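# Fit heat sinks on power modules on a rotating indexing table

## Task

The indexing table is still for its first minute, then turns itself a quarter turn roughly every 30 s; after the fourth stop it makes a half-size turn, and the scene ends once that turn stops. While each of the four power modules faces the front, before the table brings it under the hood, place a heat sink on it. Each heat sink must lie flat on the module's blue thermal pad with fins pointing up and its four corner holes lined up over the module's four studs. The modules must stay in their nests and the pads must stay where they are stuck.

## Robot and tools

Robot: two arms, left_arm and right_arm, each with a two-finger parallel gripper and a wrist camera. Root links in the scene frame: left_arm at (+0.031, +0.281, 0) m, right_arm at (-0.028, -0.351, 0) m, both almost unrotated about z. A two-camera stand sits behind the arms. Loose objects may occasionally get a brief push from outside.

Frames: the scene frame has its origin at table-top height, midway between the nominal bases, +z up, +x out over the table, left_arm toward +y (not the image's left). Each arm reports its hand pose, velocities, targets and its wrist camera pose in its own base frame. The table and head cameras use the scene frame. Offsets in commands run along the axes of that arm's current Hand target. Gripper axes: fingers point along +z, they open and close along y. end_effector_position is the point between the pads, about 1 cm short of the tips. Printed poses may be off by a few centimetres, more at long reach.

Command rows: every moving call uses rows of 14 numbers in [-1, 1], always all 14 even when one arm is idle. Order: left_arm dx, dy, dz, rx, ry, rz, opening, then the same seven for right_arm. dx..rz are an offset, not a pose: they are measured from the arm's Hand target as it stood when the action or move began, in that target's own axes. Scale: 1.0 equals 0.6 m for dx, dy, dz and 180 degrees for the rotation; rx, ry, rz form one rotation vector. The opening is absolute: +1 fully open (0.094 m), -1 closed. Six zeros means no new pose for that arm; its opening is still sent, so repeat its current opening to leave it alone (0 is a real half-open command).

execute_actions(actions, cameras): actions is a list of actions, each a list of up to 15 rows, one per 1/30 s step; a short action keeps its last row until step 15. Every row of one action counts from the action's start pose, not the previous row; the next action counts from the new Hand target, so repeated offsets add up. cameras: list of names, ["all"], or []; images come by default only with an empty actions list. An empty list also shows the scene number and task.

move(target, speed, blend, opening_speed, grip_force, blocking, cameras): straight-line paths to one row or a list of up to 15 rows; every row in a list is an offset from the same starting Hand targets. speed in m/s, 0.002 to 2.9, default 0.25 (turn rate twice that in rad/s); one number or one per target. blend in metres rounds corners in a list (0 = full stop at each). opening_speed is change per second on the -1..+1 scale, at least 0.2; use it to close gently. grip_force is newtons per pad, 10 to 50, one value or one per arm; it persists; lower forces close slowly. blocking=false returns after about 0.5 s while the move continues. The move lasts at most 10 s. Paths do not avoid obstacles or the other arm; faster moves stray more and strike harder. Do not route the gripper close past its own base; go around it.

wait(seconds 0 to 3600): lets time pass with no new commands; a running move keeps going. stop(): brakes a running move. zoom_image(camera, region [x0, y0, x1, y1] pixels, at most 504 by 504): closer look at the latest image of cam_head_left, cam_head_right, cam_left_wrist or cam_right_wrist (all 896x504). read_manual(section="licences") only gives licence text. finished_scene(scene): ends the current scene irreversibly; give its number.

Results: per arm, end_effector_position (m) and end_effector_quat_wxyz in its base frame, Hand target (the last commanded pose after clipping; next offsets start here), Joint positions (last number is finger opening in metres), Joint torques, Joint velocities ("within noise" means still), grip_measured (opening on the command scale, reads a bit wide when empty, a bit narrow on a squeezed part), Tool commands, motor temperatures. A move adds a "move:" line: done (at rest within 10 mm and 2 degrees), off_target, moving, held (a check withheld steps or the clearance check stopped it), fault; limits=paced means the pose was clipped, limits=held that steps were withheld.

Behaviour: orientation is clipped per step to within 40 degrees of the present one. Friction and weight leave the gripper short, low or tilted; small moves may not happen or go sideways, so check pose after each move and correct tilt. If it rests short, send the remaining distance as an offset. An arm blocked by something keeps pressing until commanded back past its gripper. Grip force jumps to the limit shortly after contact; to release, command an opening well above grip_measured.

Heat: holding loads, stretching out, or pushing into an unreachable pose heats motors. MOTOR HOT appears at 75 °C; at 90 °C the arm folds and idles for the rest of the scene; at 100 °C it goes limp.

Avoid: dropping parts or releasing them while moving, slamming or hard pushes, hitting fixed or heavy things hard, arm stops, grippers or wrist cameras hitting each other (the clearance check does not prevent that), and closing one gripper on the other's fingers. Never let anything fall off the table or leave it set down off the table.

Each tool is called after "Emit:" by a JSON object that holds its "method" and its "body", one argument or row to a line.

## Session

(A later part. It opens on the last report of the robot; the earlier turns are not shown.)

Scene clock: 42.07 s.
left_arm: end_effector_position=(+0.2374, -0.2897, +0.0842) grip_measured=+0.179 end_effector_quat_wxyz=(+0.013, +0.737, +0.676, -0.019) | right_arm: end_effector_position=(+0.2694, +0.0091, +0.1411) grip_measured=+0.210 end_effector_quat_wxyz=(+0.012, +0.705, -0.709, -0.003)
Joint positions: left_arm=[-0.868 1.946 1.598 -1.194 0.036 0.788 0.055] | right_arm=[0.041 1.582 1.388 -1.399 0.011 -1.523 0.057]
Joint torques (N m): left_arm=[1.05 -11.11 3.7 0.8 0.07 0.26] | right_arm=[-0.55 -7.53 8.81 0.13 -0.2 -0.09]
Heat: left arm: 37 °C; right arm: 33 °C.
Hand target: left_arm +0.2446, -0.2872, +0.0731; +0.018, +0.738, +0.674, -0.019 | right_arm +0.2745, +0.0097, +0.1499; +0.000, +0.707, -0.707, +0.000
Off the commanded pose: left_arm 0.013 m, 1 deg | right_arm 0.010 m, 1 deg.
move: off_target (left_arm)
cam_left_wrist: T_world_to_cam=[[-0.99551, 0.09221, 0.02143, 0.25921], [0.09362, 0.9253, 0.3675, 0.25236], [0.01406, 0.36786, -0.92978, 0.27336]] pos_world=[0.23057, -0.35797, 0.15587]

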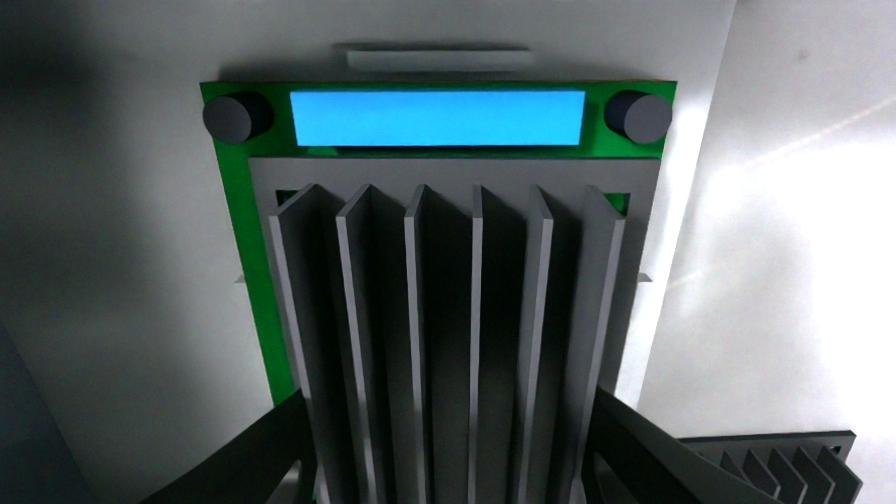

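Emit:
{"method": "move", "body": {
  "target": [-0.0020, -0.0062, -0.0317, 0, 0, 0, -0.15, 0, 0, 0, 0, 0, 0, -0.15],
  "speed": 0.15,
  "cameras": ["cam_left_wrist"]
}}

Emit:
{"method": "zoom_image", "body": {
  "camera": "cam_left_wrist",
  "region": [240, 165, 340, 235]
}}

Emit:
{"method": "zoom_image", "body": {
  "camera": "cam_left_wrist",
  "region": [570, 165, 670, 235]
}}

Scene clock: 43.70 s.
left_arm: end_effector_position=(+0.2373, -0.2897, +0.0847) grip_measured=+0.179 end_effector_quat_wxyz=(+0.013, +0.737, +0.676, -0.019) | right_arm: end_effector_position=(+0.2694, +0.0091, +0.1411) grip_measured=+0.210 end_effector_quat_wxyz=(+0.012, +0.705, -0.709, -0.003)
Joint positions: left_arm=[-0.868 1.945 1.599 -1.196 0.036 0.789 0.055] | right_arm=[0.041 1.582 1.388 -1.399 0.011 -1.523 0.057]
Joint torques (N m): left_arm=[0.47 -12.94 8.46 0.15 0.08 0.14] | right_arm=[-0.57 -7.64 8.77 0.12 -0.18 -0.11]
Heat: left arm: 37 °C; right arm: 33 °C.
Hand target: left_arm +0.2409, -0.2872, +0.0923; +0.018, +0.738, +0.674, -0.019 | right_arm +0.2745, +0.0097, +0.1499; +0.000, +0.707, -0.707, +0.000
Off the commanded pose: left_arm 0.009 m, 1 deg | right_arm 0.010 m, 1 deg.
move: done
cam_left_wrist: T_world_to_cam=[[-0.99546, 0.09264, 0.02168, 0.25919], [0.09412, 0.92534, 0.36728, 0.25203], [0.01396, 0.36766, -0.92986, 0.27375]] pos_world=[0.23047, -0.35787, 0.15637]

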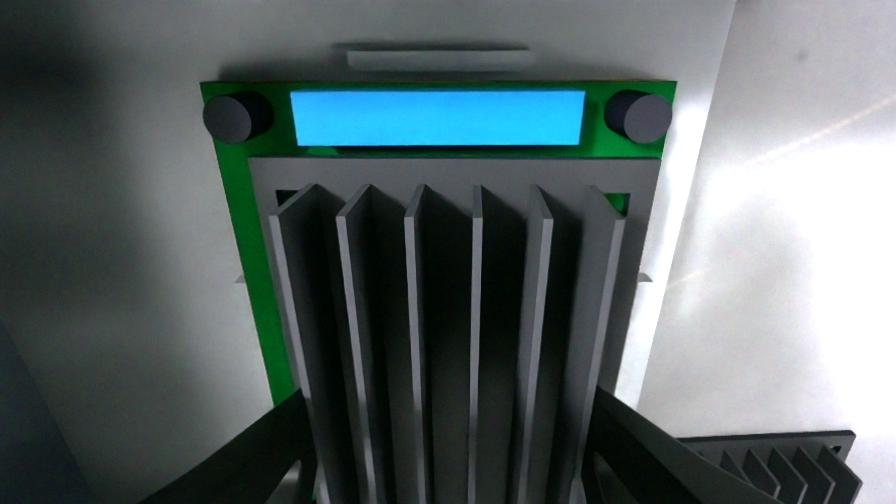

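Scaled by 5.040 from the camera's image (finer frame: 1280x720).

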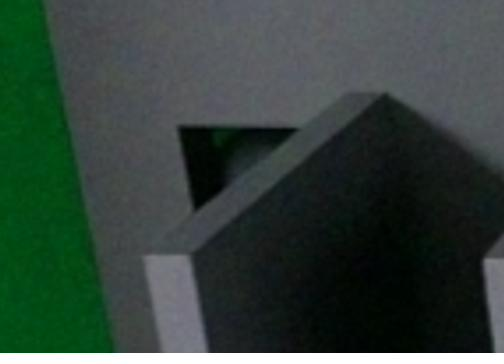

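Scaled by 5.040 from the camera's image (finer frame: 1280x720).

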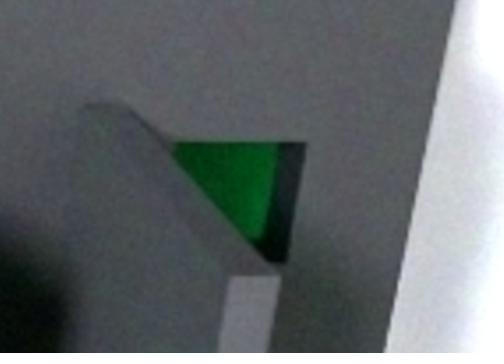

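Emit:
{"method": "move", "body": {
  "target": [0.0060, 0.0031, -0.0095, 0, 0, 0, -0.15, 0, 0, 0, 0, 0, 0, -0.15],
  "speed": 0.15,
  "cameras": ["cam_left_wrist"]
}}

Emit:
{"method": "zoom_image", "body": {
  "camera": "cam_left_wrist",
  "region": [240, 165, 340, 235]
}}

Emit:
{"method": "zoom_image", "body": {
  "camera": "cam_left_wrist",
  "region": [570, 165, 670, 235]
}}

Scene clock: 44.90 s.
left_arm: end_effector_position=(+0.2397, -0.2851, +0.0850) grip_measured=+0.179 end_effector_quat_wxyz=(+0.010, +0.738, +0.675, -0.019) | right_arm: end_effector_position=(+0.2694, +0.0091, +0.1411) grip_measured=+0.210 end_effector_quat_wxyz=(+0.012, +0.705, -0.709, -0.003)
Joint positions: left_arm=[-0.854 1.945 1.6 -1.206 0.038 0.805 0.055] | right_arm=[0.041 1.582 1.388 -1.399 0.011 -1.523 0.057]
Joint torques (N m): left_arm=[0.28 -13.7 9.47 -0.01 0.08 0.07] | right_arm=[-0.47 -7.56 8.69 0.13 -0.2 -0.09]
Heat: left arm: 38 °C; right arm: 33 °C.
Hand target: left_arm +0.2430, -0.2835, +0.0978; +0.018, +0.738, +0.674, -0.019 | right_arm +0.2745, +0.0097, +0.1499; +0.000, +0.707, -0.707, +0.000
Off the commanded pose: left_arm 0.013 m, 1 deg | right_arm 0.010 m, 1 deg.
move: off_target (left_arm)
cam_left_wrist: T_world_to_cam=[[-0.99508, 0.09516, 0.02763, 0.26128], [0.0986, 0.92319, 0.37147, 0.24545], [0.00984, 0.37236, -0.92803, 0.27452]] pos_world=[0.23309, -0.35368, 0.15637]

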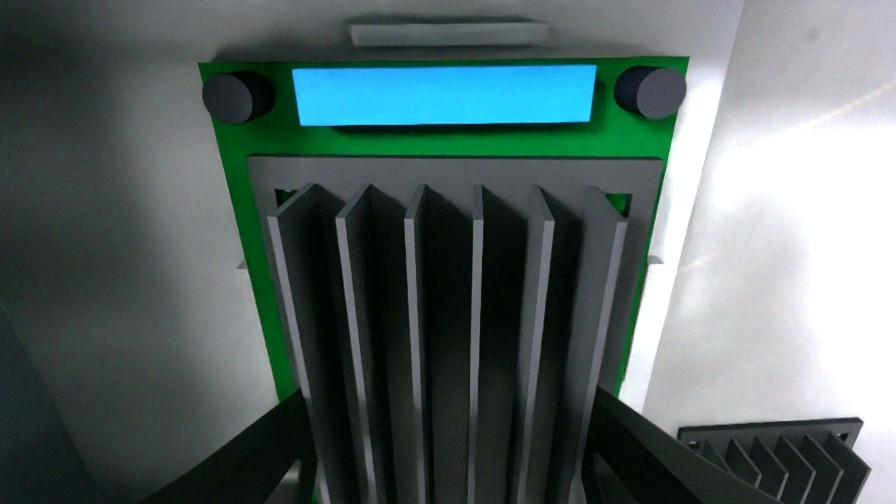

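Scaled by 5.040 from the camera's image (finer frame: 1280x720).

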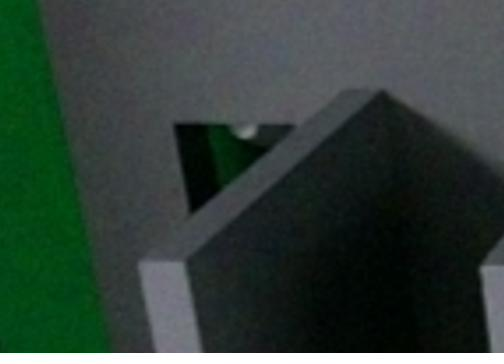

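Scaled by 5.040 from the camera's image (finer frame: 1280x720).

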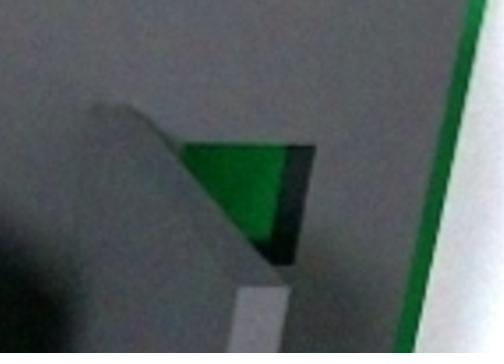

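Emit:
{"method": "move", "body": {
  "target": [-0.0020, 0.0032, 0.0390, -0.0089, -0.003, 0, -0.15, 0, 0, 0, 0, 0, 0, -0.15],
  "speed": 0.12,
  "cameras": ["cam_left_wrist"]
}}

Emit:
{"method": "zoom_image", "body": {
  "camera": "cam_left_wrist",
  "region": [240, 165, 340, 235]
}}

Emit:
{"method": "zoom_image", "body": {
  "camera": "cam_left_wrist",
  "region": [570, 165, 670, 235]
}}

Scene clock: 47.23 s.
left_arm: end_effector_position=(+0.2406, -0.2865, +0.0757) grip_measured=+0.179 end_effector_quat_wxyz=(+0.018, +0.738, +0.675, -0.019) | right_arm: end_effector_position=(+0.2694, +0.0091, +0.1411) grip_measured=+0.210 end_effector_quat_wxyz=(+0.012, +0.705, -0.709, -0.003)
Joint positions: left_arm=[-0.855 1.94 1.556 -1.15 0.038 0.805 0.055] | right_arm=[0.041 1.582 1.388 -1.399 0.011 -1.523 0.057]
Joint torques (N m): left_arm=[-0.18 -13.33 4.41 0.7 -0.08 -0.01] | right_arm=[-0.51 -7.56 8.85 0.14 -0.2 -0.1]
Heat: left arm: 38 °C; right arm: 33 °C.
Hand target: left_arm +0.2448, -0.2860, +0.0744; +0.031, +0.738, +0.674, -0.013 | right_arm +0.2745, +0.0097, +0.1499; +0.000, +0.707, -0.707, +0.000
Off the commanded pose: left_arm 0.004 m, 2 deg | right_arm 0.010 m, 1 deg.
move: done
cam_left_wrist: T_world_to_cam=[[-0.99523, 0.0962, 0.0159, 0.26376], [0.09544, 0.92775, 0.36078, 0.25295], [0.01996, 0.36058, -0.93251, 0.26093]] pos_world=[0.23315, -0.35414, 0.14786]

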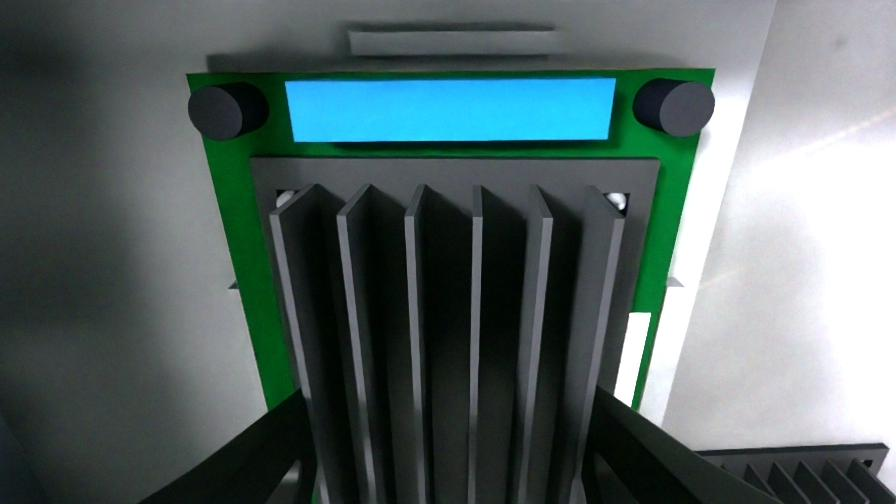

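Scaled by 5.040 from the camera's image (finer frame: 1280x720).

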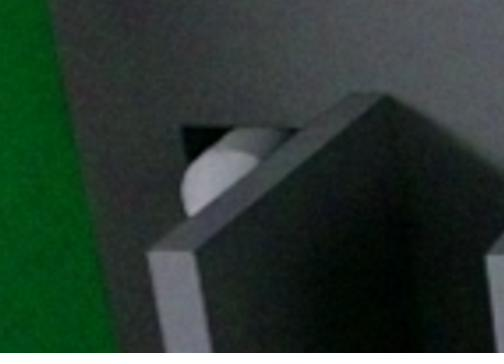

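Scaled by 5.040 from the camera's image (finer frame: 1280x720).

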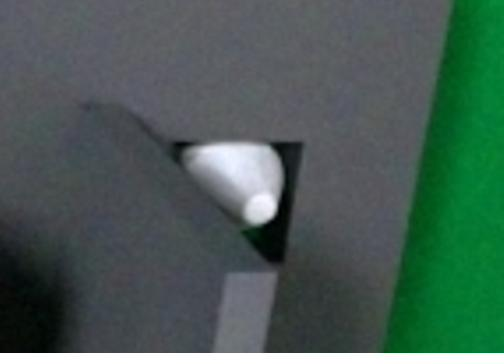

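Emit:
{"method": "move", "body": {
  "target": [
    [0, 0, 0.009, 0, 0, 0, -0.15, 0, 0, 0, 0, 0, 0, -0.15],
    [0, 0, 0.009, 0, 0, 0, 0.6, 0, 0, 0, 0, 0, 0, -0.15]
  ],
  "speed": 0.08,
  "cameras": ["cam_left_wrist"]
}}

Emit:
{"method": "zoom_image", "body": {
  "camera": "cam_left_wrist",
  "region": [200, 130, 700, 504]
}}

Scene clock: 49.00 s.
left_arm: end_effector_position=(+0.2422, -0.2880, +0.0715) grip_measured=+0.597 end_effector_quat_wxyz=(+0.028, +0.738, +0.674, -0.019) | right_arm: end_effector_position=(+0.2694, +0.0091, +0.1411) grip_measured=+0.210 end_effector_quat_wxyz=(+0.012, +0.705, -0.709, -0.003)
Joint positions: left_arm=[-0.854 1.933 1.528 -1.11 0.038 0.805 0.075] | right_arm=[0.041 1.582 1.388 -1.399 0.011 -1.523 0.057]
Joint torques (N m): left_arm=[-0.2 -12.14 5.52 0.55 -0.07 -0.01] | right_arm=[-0.49 -7.58 8.77 0.11 -0.19 -0.1]
Heat: left arm: 38 °C; right arm: 33 °C.
Hand target: left_arm +0.2449, -0.2863, +0.0690; +0.031, +0.737, +0.675, -0.013 | right_arm +0.2745, +0.0097, +0.1499; +0.000, +0.707, -0.707, +0.000
Off the commanded pose: left_arm 0.004 m, 1 deg | right_arm 0.010 m, 1 deg.
move: done
cam_left_wrist: T_world_to_cam=[[-0.99538, 0.09596, 0.00158, 0.26653], [0.09049, 0.93289, 0.34861, 0.25924], [0.03198, 0.34714, -0.93727, 0.2511]] pos_world=[0.23381, -0.35459, 0.14455]

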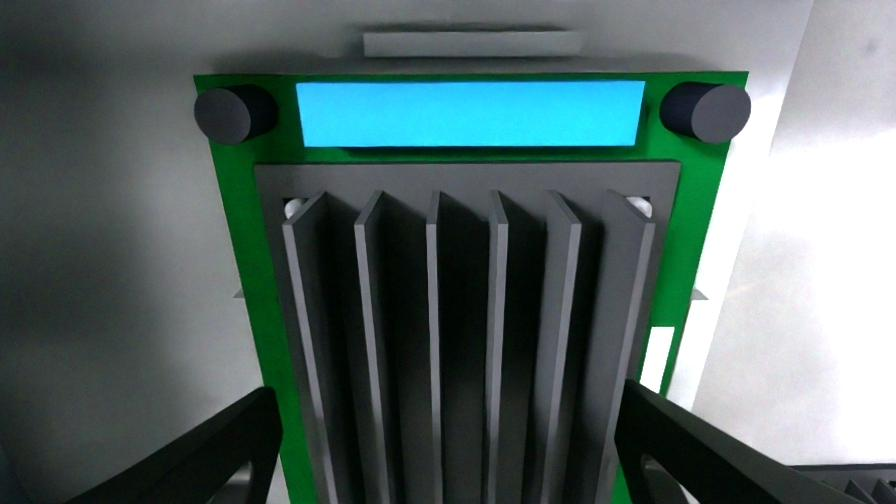

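Scaled by 1.008 from the camera's image (finer frame: 1280x720).

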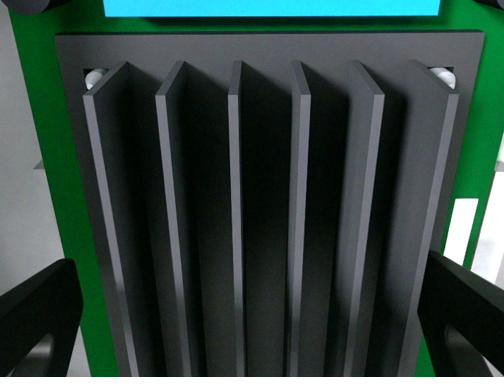

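Emit:
{"method": "move", "body": {
  "target": [
    [-0.0102, 0.0047, -0.1663, 0, 0, 0, 0.6, 0, 0, 0, 0, 0, 0, -0.15],
    [0.0960, -0.1640, -0.1458, 0.0241, 0.0084, 0, 0.6, -0.2833, -0.0258, -0.0083, 0, 0, 0.0056, -0.15],
    [0.2010, -0.2793, -0.0470, 0.0241, 0.0084, 0, 0.6, -0.575, -0.0558, 0, 0, 0, 0.0056, -0.15]
  ],
  "speed": [0.25, 0.4, 0.4],
  "blend": [0.02, 0.03, 0],
  "cameras": ["cam_head_left", "cam_left_wrist", "cam_right_wrist"]
}}

Scene clock: 54.93 s.
left_arm: end_effector_position=(+0.1297, -0.1893, +0.1242) grip_measured=+0.598 end_effector_quat_wxyz=(+0.007, +0.741, +0.671, -0.023) | right_arm: end_effector_position=(+0.2818, +0.1775, +0.1442) grip_measured=+0.210 end_effector_quat_wxyz=(-0.013, +0.740, -0.673, -0.006)
Joint positions: left_arm=[-0.937 1.391 1.146 -1.308 0.044 0.733 0.075] | right_arm=[0.552 1.785 1.626 -1.39 -0.019 -1.113 0.057]
Joint torques (N m): left_arm=[-0.88 -6.71 4.27 0.21 0.24 -0.21] | right_arm=[-0.54 -13.04 4.66 0.24 0.03 -0.13]
Heat: left arm: 39 °C; right arm: 34 °C.
Hand target: left_arm +0.1214, -0.1847, +0.1199; -0.006, +0.738, +0.674, -0.029 (not the last commanded pose) | right_arm +0.2769, +0.1706, +0.1501; -0.014, +0.743, -0.670, -0.002 (not the last commanded pose)
Off the commanded pose: left_arm 0.069 m, 2 deg | right_arm 0.179 m, 7 deg.
move: held (right_arm; a check stopped the path), off_target (left_arm; braked when a check withheld steps of right_arm); path passed 2 of 3 targets; limits=held
pose unreachable (right arm): on one or more control steps of this call, first in action 0 (counted from 0), this arm could not follow its commanded pose, so it was not sent that pose on those steps. It may still have moved: this result reports where it is.
cause: moving toward the commanded pose would bring a part of the arm too close to another arm (this arm's wrist camera and the left arm's wrist (the part past joint 4), along the way the arms are being sent, or toward where that arm still pushes).
cam_left_wrist: T_world_to_cam=[[-0.99368, 0.10599, 0.03685, 0.14235], [0.11209, 0.92236, 0.36972, 0.15161], [0.00519, 0.37151, -0.92841, 0.2768]] pos_world=[0.12302, -0.25776, 0.19568]
cam_right_wrist: T_world_to_cam=[[0.99567, 0.09292, -0.00228, -0.29596], [0.08625, -0.91452, 0.39524, 0.11891], [0.03464, -0.39373, -0.91858, 0.28316]] pos_world=[0.27462, 0.24774, 0.21243]

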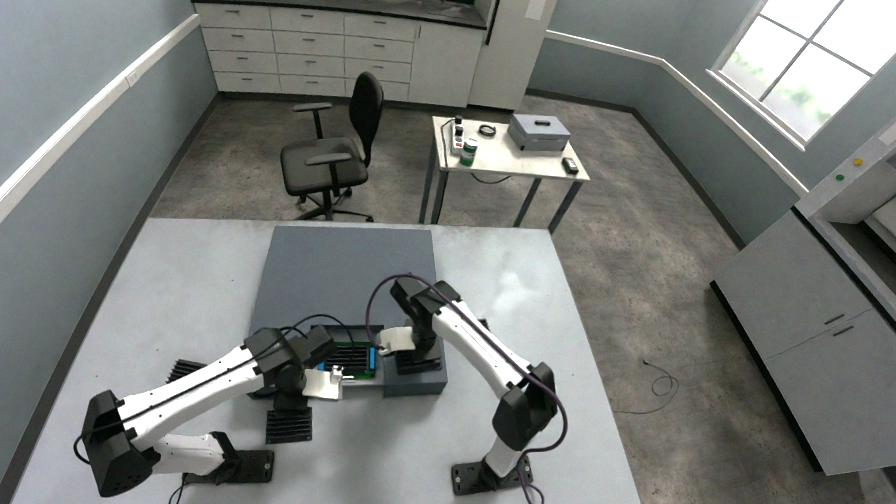

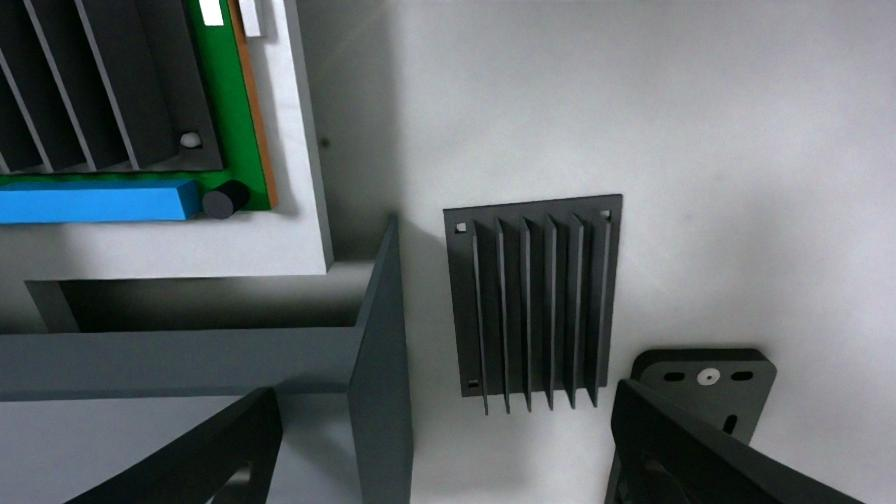

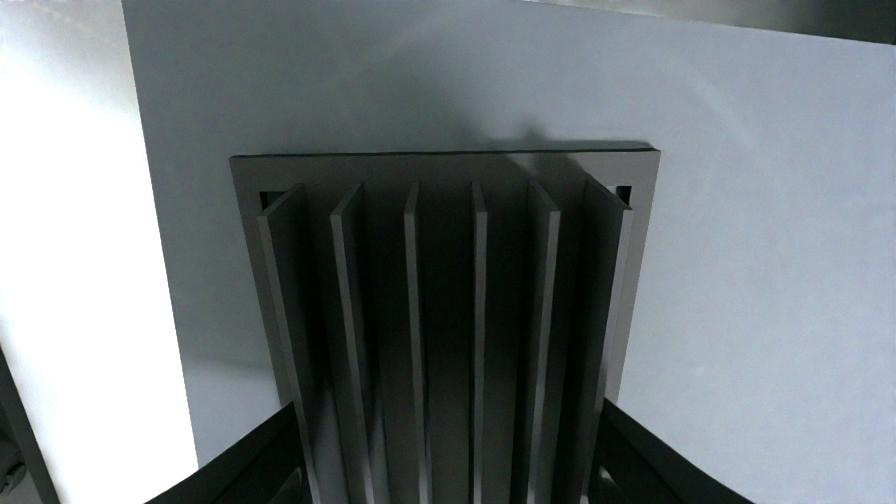

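Emit:
{"method": "move", "body": {
  "target": [0.0685, -0.0523, 0.0583, 0, 0, -0.0189, 1, 0, 0, 0, 0, 0, 0, -0.15],
  "speed": 0.25,
  "cameras": ["cam_head_left", "cam_left_wrist"]
}}

Scene clock: 56.87 s.
left_arm: end_effector_position=(+0.1203, -0.1856, +0.1184) grip_measured=+0.997 end_effector_quat_wxyz=(+0.108, +0.732, +0.671, -0.044) | right_arm: end_effector_position=(+0.2818, +0.1774, +0.1442) grip_measured=+0.210 end_effector_quat_wxyz=(-0.013, +0.740, -0.673, -0.006)
Joint positions: left_arm=[-0.948 1.154 0.933 -1.124 0.061 0.704 0.094] | right_arm=[0.552 1.785 1.626 -1.39 -0.019 -1.113 0.057]
Joint torques (N m): left_arm=[-0.06 -0.13 0.76 -0.61 0 -0.57] | right_arm=[-0.57 -13.05 4.66 0.25 -0.02 -0.12]
Heat: left arm: 39 °C; right arm: 34 °C.
Hand target: left_arm +0.0921, -0.1420, +0.0850; -0.007, +0.718, +0.696, -0.028 | right_arm +0.2770, +0.1705, +0.1501; -0.014, +0.743, -0.670, -0.002
Off the commanded pose: left_arm 0.062 m, 14 deg | right_arm 0.010 m, 1 deg.
move: off_target (left_arm)
cam_left_wrist: T_world_to_cam=[[-0.99266, 0.08604, -0.08498, 0.14336], [0.06669, 0.97568, 0.20882, 0.18578], [0.10088, 0.20162, -0.97425, 0.23248]] pos_world=[0.10646, -0.24047, 0.19989]

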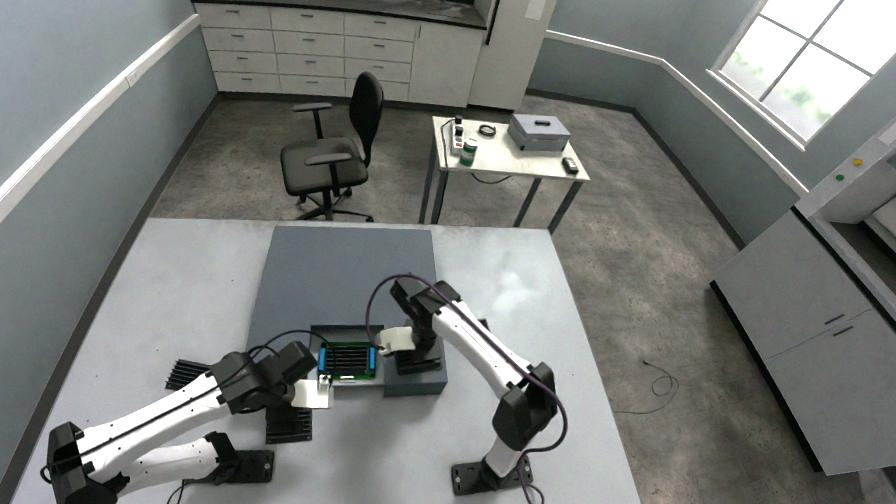

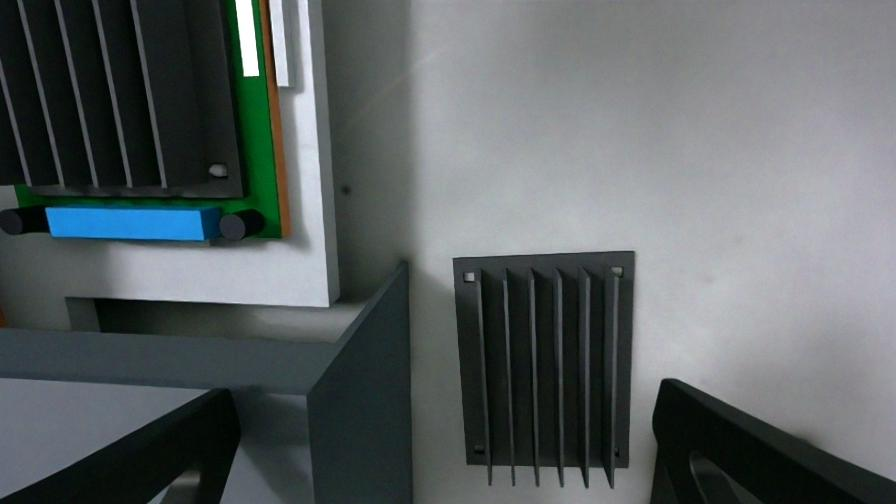

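Emit:
{"method": "execute_actions", "body": {
  "actions": [
    [[0,0,0,0,0,0,1,0,0,0,0,0,0,-0.15]]
  ],
  "cameras": ["cam_left_wrist"]
}}

Scene clock: 58.07 s.
left_arm: end_effector_position=(+0.1203, -0.1856, +0.1184) grip_measured=+0.997 end_effector_quat_wxyz=(+0.108, +0.732, +0.671, -0.044) | right_arm: end_effector_position=(+0.2818, +0.1774, +0.1442) grip_measured=+0.210 end_effector_quat_wxyz=(-0.013, +0.740, -0.673, -0.006)
Joint positions: left_arm=[-0.948 1.154 0.933 -1.124 0.061 0.703 0.094] | right_arm=[0.552 1.785 1.626 -1.39 -0.019 -1.113 0.057]
Joint torques (N m): left_arm=[-0.1 -0.12 0.81 -0.63 0.01 -0.54] | right_arm=[-0.51 -13 4.62 0.24 0.01 -0.14]
Heat: left arm: 39 °C; right arm: 34 °C.
Hand target: left_arm +0.0921, -0.1420, +0.0850; -0.007, +0.718, +0.696, -0.028 | right_arm +0.2770, +0.1705, +0.1501; -0.014, +0.743, -0.670, -0.002
Off the commanded pose: left_arm 0.062 m, 14 deg | right_arm 0.010 m, 1 deg.
cam_left_wrist: T_world_to_cam=[[-0.99274, 0.08529, -0.08484, 0.14326], [0.06599, 0.97574, 0.20874, 0.18588], [0.10059, 0.20162, -0.97428, 0.23251]] pos_world=[0.10656, -0.24047, 0.19989]

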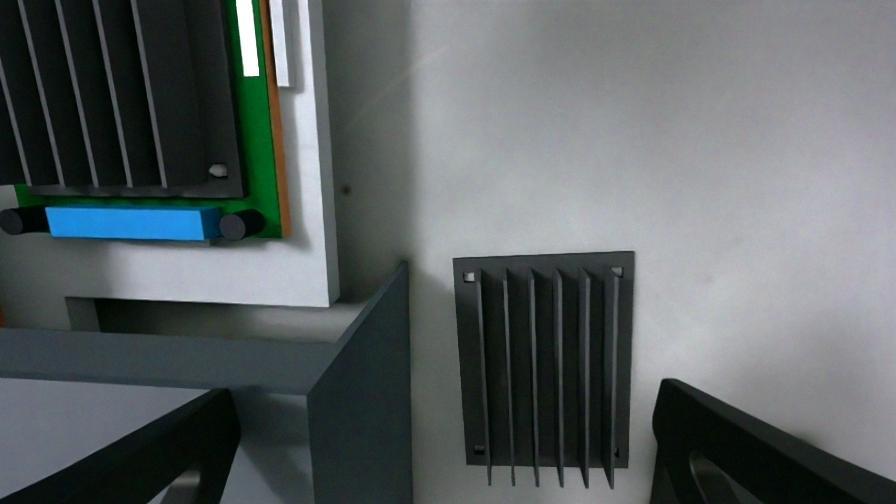

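Emit:
{"method": "move", "body": {
  "target": [
    [-0.0692, 0.0075, -0.0902, 0, 0, 0, 1, 0, 0, 0, 0, 0, 0, -0.15],
    [-0.0058, -0.001, -0.0248, 0, 0, 0, 0.5, 0, 0, 0, 0, 0, 0, -0.15]
  ],
  "speed": 0.2,
  "blend": [0.015, 0],
  "cameras": ["cam_head_left", "cam_left_wrist", "cam_right_wrist"]
}}

Scene clock: 61.03 s.
left_arm: end_effector_position=(+0.0925, -0.1461, +0.1005) grip_measured=+0.503 end_effector_quat_wxyz=(-0.013, +0.716, +0.698, -0.025) | right_arm: end_effector_position=(+0.2818, +0.1774, +0.1442) grip_measured=+0.210 end_effector_quat_wxyz=(-0.013, +0.740, -0.673, -0.006)
Joint positions: left_arm=[-0.953 1.204 0.917 -1.303 0.054 0.644 0.071] | right_arm=[0.552 1.785 1.626 -1.39 -0.019 -1.113 0.057]
Joint torques (N m): left_arm=[0.06 -5.45 5.41 0.32 0.13 0.12] | right_arm=[-0.55 -13.04 4.72 0.23 0.01 -0.12]
Heat: left arm: 38 °C; right arm: 34 °C.
Hand target: left_arm +0.0921, -0.1450, +0.1000; -0.007, +0.718, +0.695, -0.029 | right_arm +0.2770, +0.1705, +0.1501; -0.014, +0.743, -0.670, -0.002
Off the commanded pose: left_arm 0.001 m, 1 deg | right_arm 0.010 m, 1 deg.
move: done
cam_left_wrist: T_world_to_cam=[[-0.997, 0.03244, 0.07029, 0.08787], [0.05754, 0.91799, 0.39241, 0.12683], [-0.05179, 0.39528, -0.9171, 0.24659]] pos_world=[0.09308, -0.21675, 0.1702]
cam_right_wrist: T_world_to_cam=[[0.99563, 0.09335, -0.00206, -0.29601], [0.08655, -0.91435, 0.39556, 0.11873], [0.03504, -0.39401, -0.91844, 0.28309]] pos_world=[0.27452, 0.24774, 0.21243]

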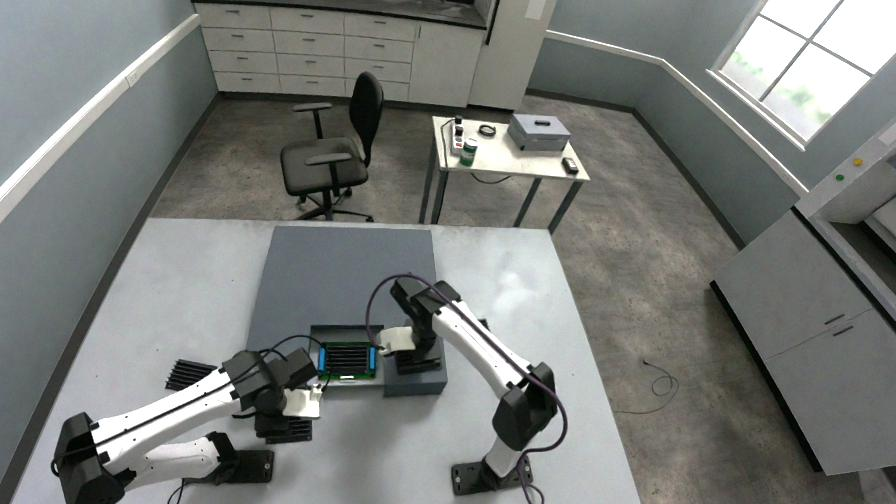

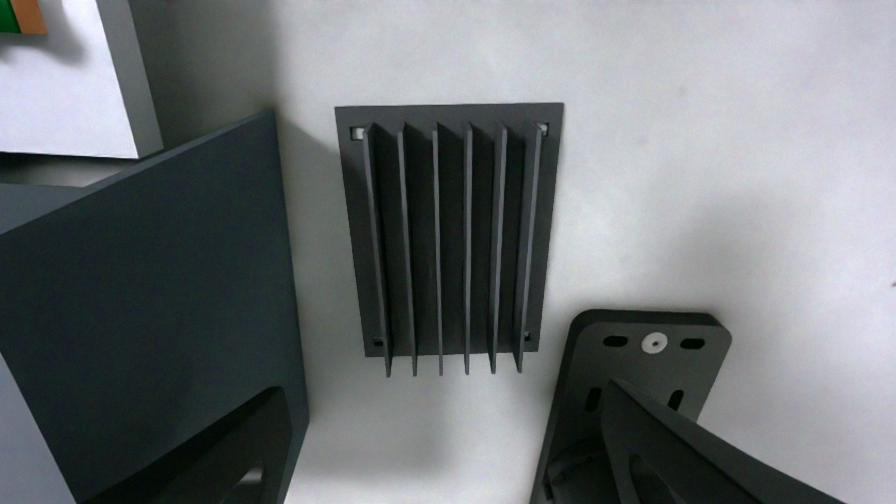

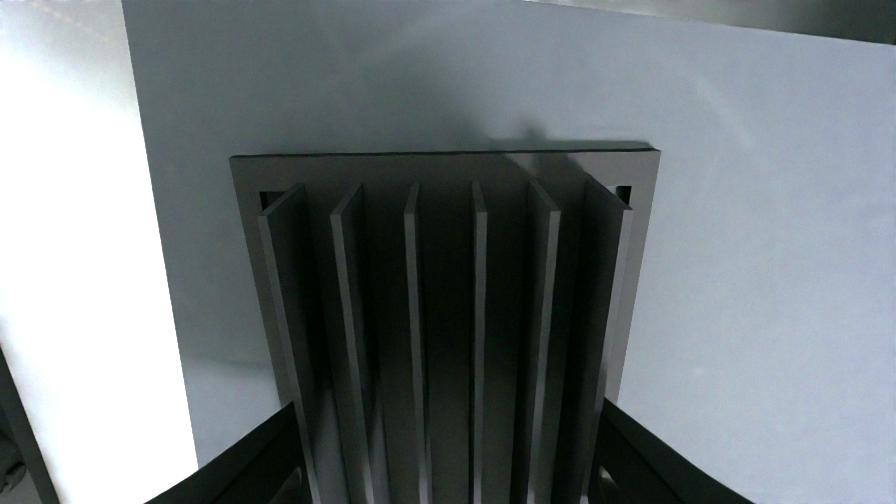

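Emit:
{"method": "move", "body": {
  "target": [0.0017, -0.0023, 0.1333, 0, 0, 0, 0.5, 0, 0, 0, 0, 0, 0, -0.15],
  "speed": 0.12,
  "cameras": ["cam_left_wrist", "cam_right_wrist", "cam_head_left"]
}}

Scene clock: 63.87 s.
left_arm: end_effector_position=(+0.0893, -0.1464, +0.0255) grip_measured=+0.503 end_effector_quat_wxyz=(-0.001, +0.720, +0.694, -0.027) | right_arm: end_effector_position=(+0.2818, +0.1774, +0.1442) grip_measured=+0.210 end_effector_quat_wxyz=(-0.013, +0.740, -0.673, -0.006)
Joint positions: left_arm=[-0.969 1.238 0.634 -0.96 0.054 0.639 0.071] | right_arm=[0.552 1.785 1.626 -1.39 -0.019 -1.113 0.057]
Joint torques (N m): left_arm=[-0.88 -2.19 5.16 0.48 0.13 -0.17] | right_arm=[-0.55 -12.98 4.72 0.24 0 -0.13]
Heat: left arm: 38 °C; right arm: 34 °C.
Hand target: left_arm +0.0868, -0.1464, +0.0203; -0.006, +0.718, +0.696, -0.029 | right_arm +0.2770, +0.1705, +0.1501; -0.014, +0.743, -0.670, -0.002
Off the commanded pose: left_arm 0.006 m, 1 deg | right_arm 0.010 m, 1 deg.
move: done
cam_left_wrist: T_world_to_cam=[[-0.9975, 0.04437, 0.05503, 0.09215], [0.06181, 0.92527, 0.37423, 0.15786], [-0.03431, 0.3767, -0.9257, 0.17365]] pos_world=[0.08812, -0.21557, 0.0966]
cam_right_wrist: T_world_to_cam=[[0.99563, 0.09335, -0.00206, -0.29601], [0.08655, -0.91435, 0.39556, 0.11873], [0.03504, -0.39401, -0.91844, 0.28309]] pos_world=[0.27452, 0.24774, 0.21243]
Images, in order (width x height): cam_head_left 896x504, cam_left_wrist 896x504, cam_right_wrist 896x504.

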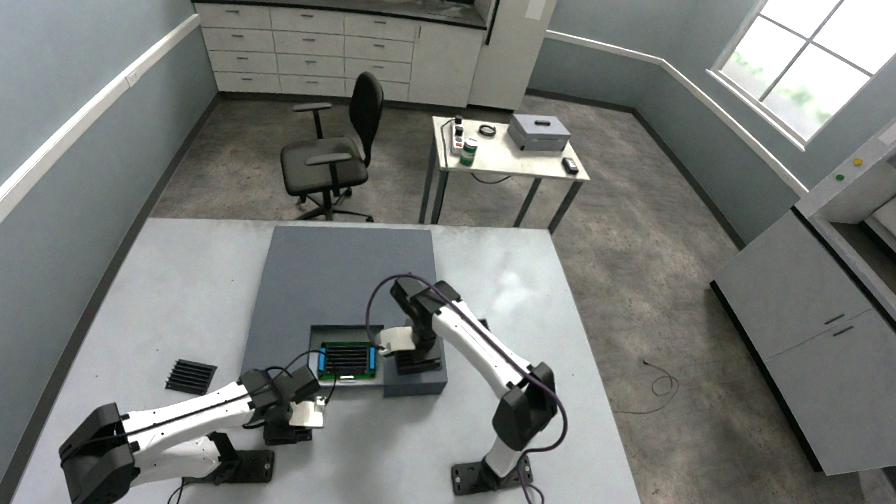

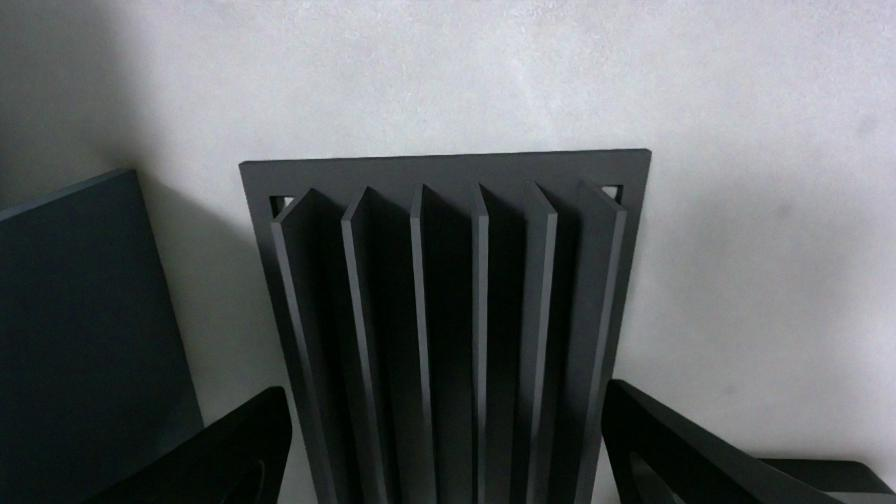

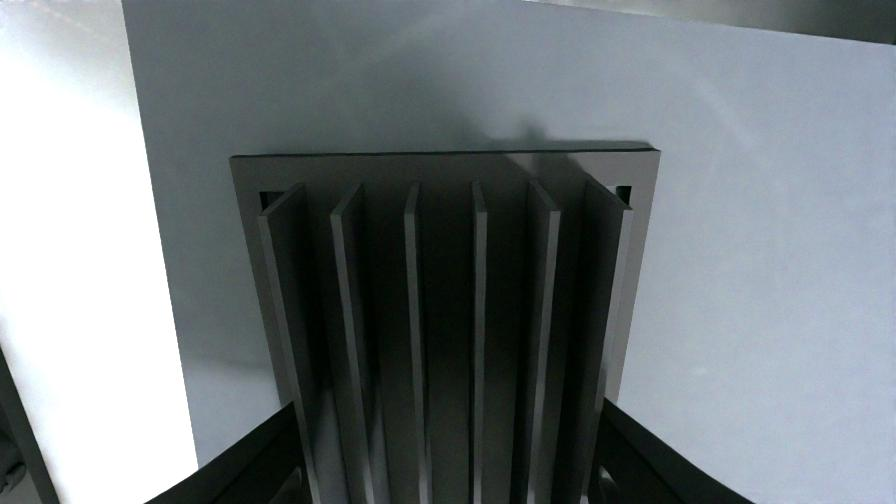

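Emit:
{"method": "move", "body": {
  "target": [0, 0, 0, 0, 0, 0, -0.15, 0, 0, 0, 0, 0, 0, -0.15],
  "opening_speed": 1.0,
  "cameras": ["cam_left_wrist", "cam_head_left"]
}}

Scene clock: 65.03 s.
left_arm: end_effector_position=(+0.0892, -0.1466, +0.0255) grip_measured=+0.181 end_effector_quat_wxyz=(-0.001, +0.720, +0.694, -0.027) | right_arm: end_effector_position=(+0.2818, +0.1774, +0.1442) grip_measured=+0.210 end_effector_quat_wxyz=(-0.013, +0.740, -0.673, -0.006)
Joint positions: left_arm=[-0.969 1.239 0.634 -0.959 0.054 0.638 0.055] | right_arm=[0.552 1.785 1.626 -1.39 -0.019 -1.113 0.057]
Joint torques (N m): left_arm=[-0.84 -2.24 5.18 0.46 0.12 -0.15] | right_arm=[-0.59 -13.08 4.68 0.25 -0.01 -0.11]
Heat: left arm: 38 °C; right arm: 34 °C.
Hand target: left_arm +0.0868, -0.1464, +0.0202; -0.007, +0.718, +0.696, -0.028 | right_arm +0.2770, +0.1705, +0.1501; -0.014, +0.743, -0.670, -0.002
Off the commanded pose: left_arm 0.006 m, 1 deg | right_arm 0.010 m, 1 deg.
move: done
cam_left_wrist: T_world_to_cam=[[-0.99748, 0.04446, 0.05537, 0.09204], [0.062, 0.92535, 0.374, 0.15807], [-0.03461, 0.37649, -0.92577, 0.17371]] pos_world=[0.08802, -0.21577, 0.0966]
Images, in order (width x height): cam_head_left 896x504, cam_left_wrist 896x504.

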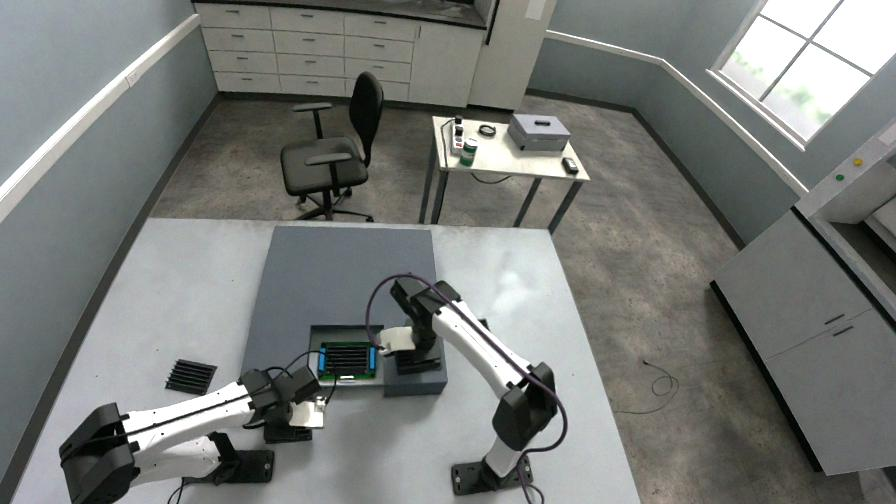

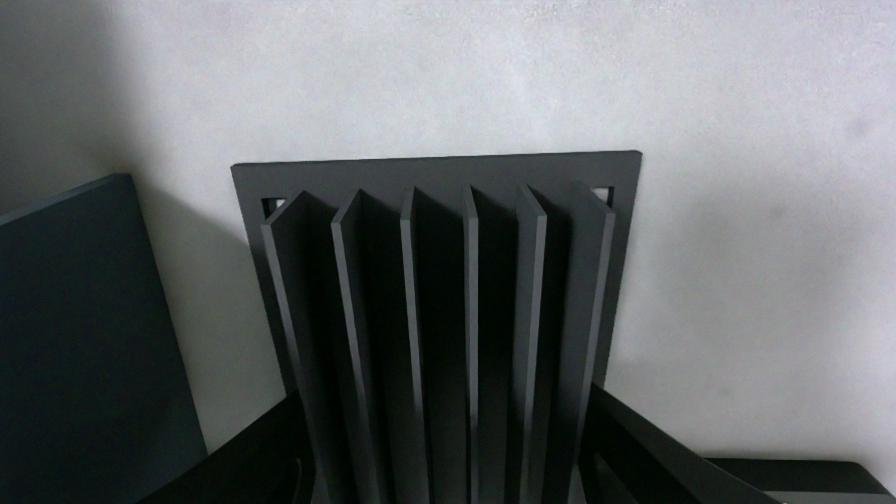

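Emit:
{"method": "move", "body": {
  "target": [
    [-0.0183, 0.0072, -0.1417, 0, 0, 0, -0.15, 0, 0, 0, 0, 0, 0, -0.15],
    [0.1260, 0.1412, -0.2112, 0, 0, 0, -0.15, 0, 0, 0, 0, 0, 0, -0.15],
    [0.4110, 0.2462, -0.2752, 0, 0, -0.2778, -0.15, 0, 0, 0, 0, 0, 0, -0.15]
  ],
  "speed": 0.35,
  "blend": [0.02, 0.03, 0],
  "cameras": ["cam_head_left", "cam_left_wrist"]
}}

Scene clock: 68.90 s.
left_arm: end_effector_position=(+0.2485, +0.0945, +0.1675) grip_measured=-0.147 end_effector_quat_wxyz=(-0.010, +0.366, +0.930, -0.027) | right_arm: end_effector_position=(+0.2818, +0.1774, +0.1442) grip_measured=+0.210 end_effector_quat_wxyz=(-0.013, +0.740, -0.673, -0.006)
Joint positions: left_arm=[0.38 1.606 1.516 -1.533 0.026 1.13 0.04] | right_arm=[0.552 1.785 1.626 -1.39 -0.019 -1.113 0.057]
Joint torques (N m): left_arm=[0.1 -5.79 9.74 -0.01 -0.1 -0.17] | right_arm=[-0.55 -13.01 4.71 0.24 -0.01 -0.12]
Heat: left arm: 37 °C; right arm: 34 °C.
Hand target: left_arm +0.2501, +0.1001, +0.1700; -0.018, +0.357, +0.934, -0.023 | right_arm +0.2770, +0.1705, +0.1501; -0.014, +0.743, -0.670, -0.002
Off the commanded pose: left_arm 0.006 m, 2 deg | right_arm 0.010 m, 1 deg.
move: done
cam_left_wrist: T_world_to_cam=[[-0.68325, -0.72639, 0.07427, 0.22392], [-0.64419, 0.64755, 0.40707, 0.06816], [-0.34379, 0.23029, -0.91037, 0.30797]] pos_world=[0.30279, 0.04759, 0.23599]

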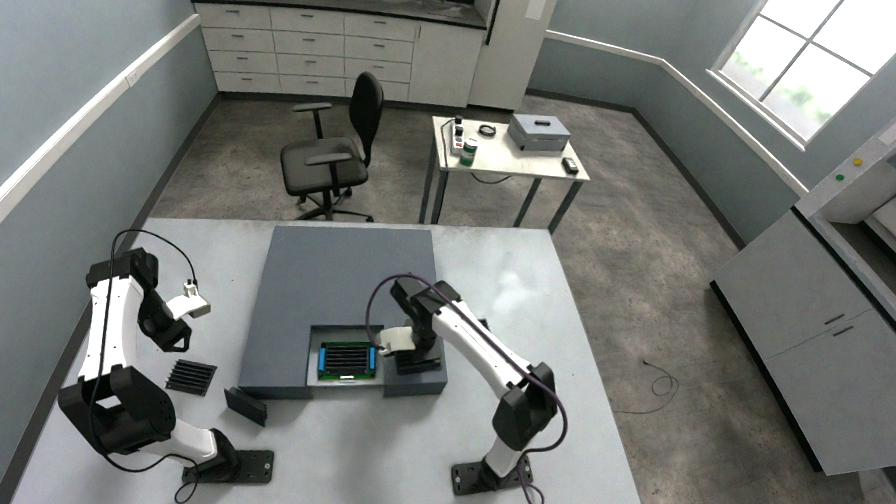

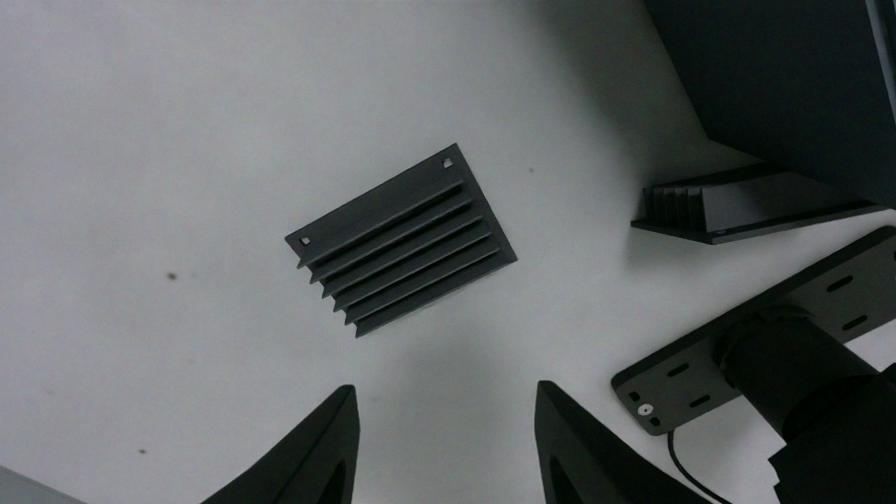

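Emit:
{"method": "move", "body": {
  "target": [0.0605, 0.0262, 0.1333, 0.0183, -0.0277, -0.6453, 1, -0.3008, -0.0835, 0.008, -0.0058, 0.0069, 0.0383, -0.15],
  "speed": 0.5,
  "cameras": ["cam_head_left", "cam_left_wrist", "cam_right_wrist"]
}}

Scene clock: 73.67 s.
left_arm: end_effector_position=(+0.2285, +0.1333, +0.0853) grip_measured=+0.998 end_effector_quat_wxyz=(-0.021, -0.602, +0.798, -0.033) | right_arm: end_effector_position=(+0.3044, +0.3517, +0.1502) grip_measured=+0.210 end_effector_quat_wxyz=(-0.059, +0.703, -0.709, -0.010)
Joint positions: left_arm=[0.574 1.592 1.173 -1.191 0.069 -0.718 0.094] | right_arm=[0.853 2.321 2.446 -1.576 -0.012 -0.71 0.057]
Joint torques (N m): left_arm=[-0.69 -11.07 5.33 0.34 -0.03 -0.17] | right_arm=[0.18 -12.64 8.76 0.53 0.06 0.17]
Heat: left arm: 37 °C; right arm: 34 °C.
Hand target: left_arm +0.2295, +0.1337, +0.0899; -0.004, -0.605, +0.795, -0.032 | right_arm +0.3082, +0.3553, +0.1502; +0.000, +0.701, -0.713, -0.001
Off the commanded pose: left_arm 0.005 m, 2 deg | right_arm 0.005 m, 7 deg.
joint sent to its limit (right arm) — joint 4 (wrist pitch), lower limit. The joint targets are off in orientation, not in position.
move: off_target (right_arm)
cam_left_wrist: T_world_to_cam=[[0.95962, -0.27785, 0.04379, -0.18806], [-0.26462, -0.83899, 0.47547, 0.16919], [-0.09537, -0.46786, -0.87864, 0.25094]] pos_world=[0.24917, 0.2071, 0.14827]
cam_right_wrist: T_world_to_cam=[[0.99847, -0.01086, 0.05419, -0.30751], [-0.0281, -0.9441, 0.32844, 0.32915], [0.04759, -0.32947, -0.94297, 0.33364]] pos_world=[0.30041, 0.41733, 0.22317]

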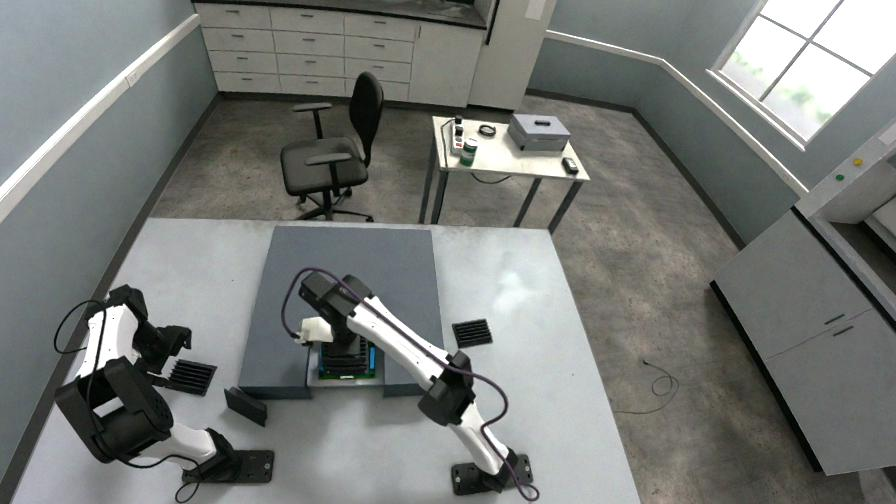

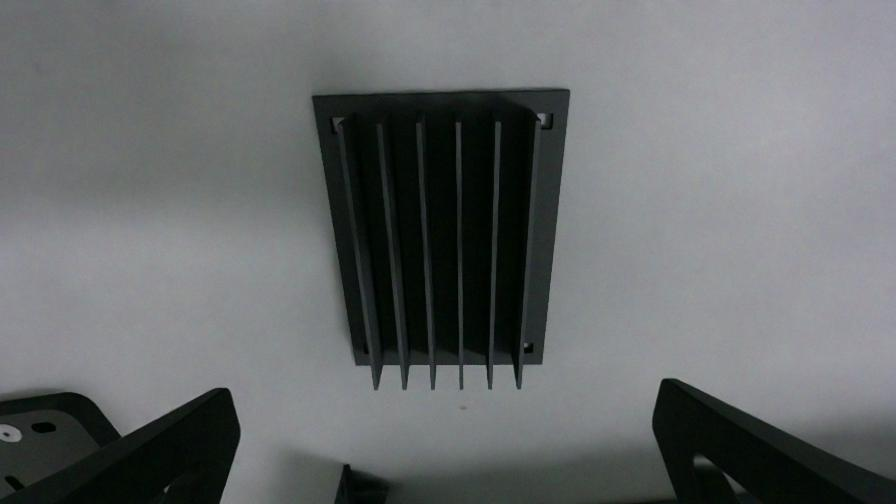

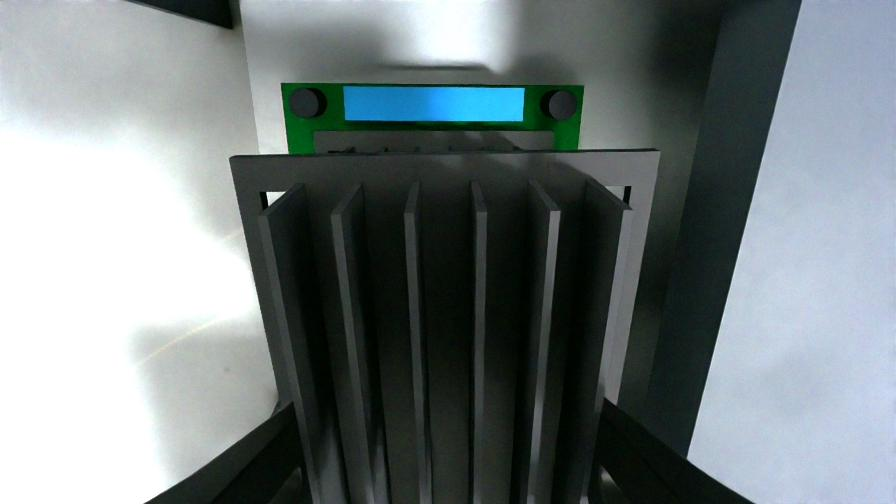

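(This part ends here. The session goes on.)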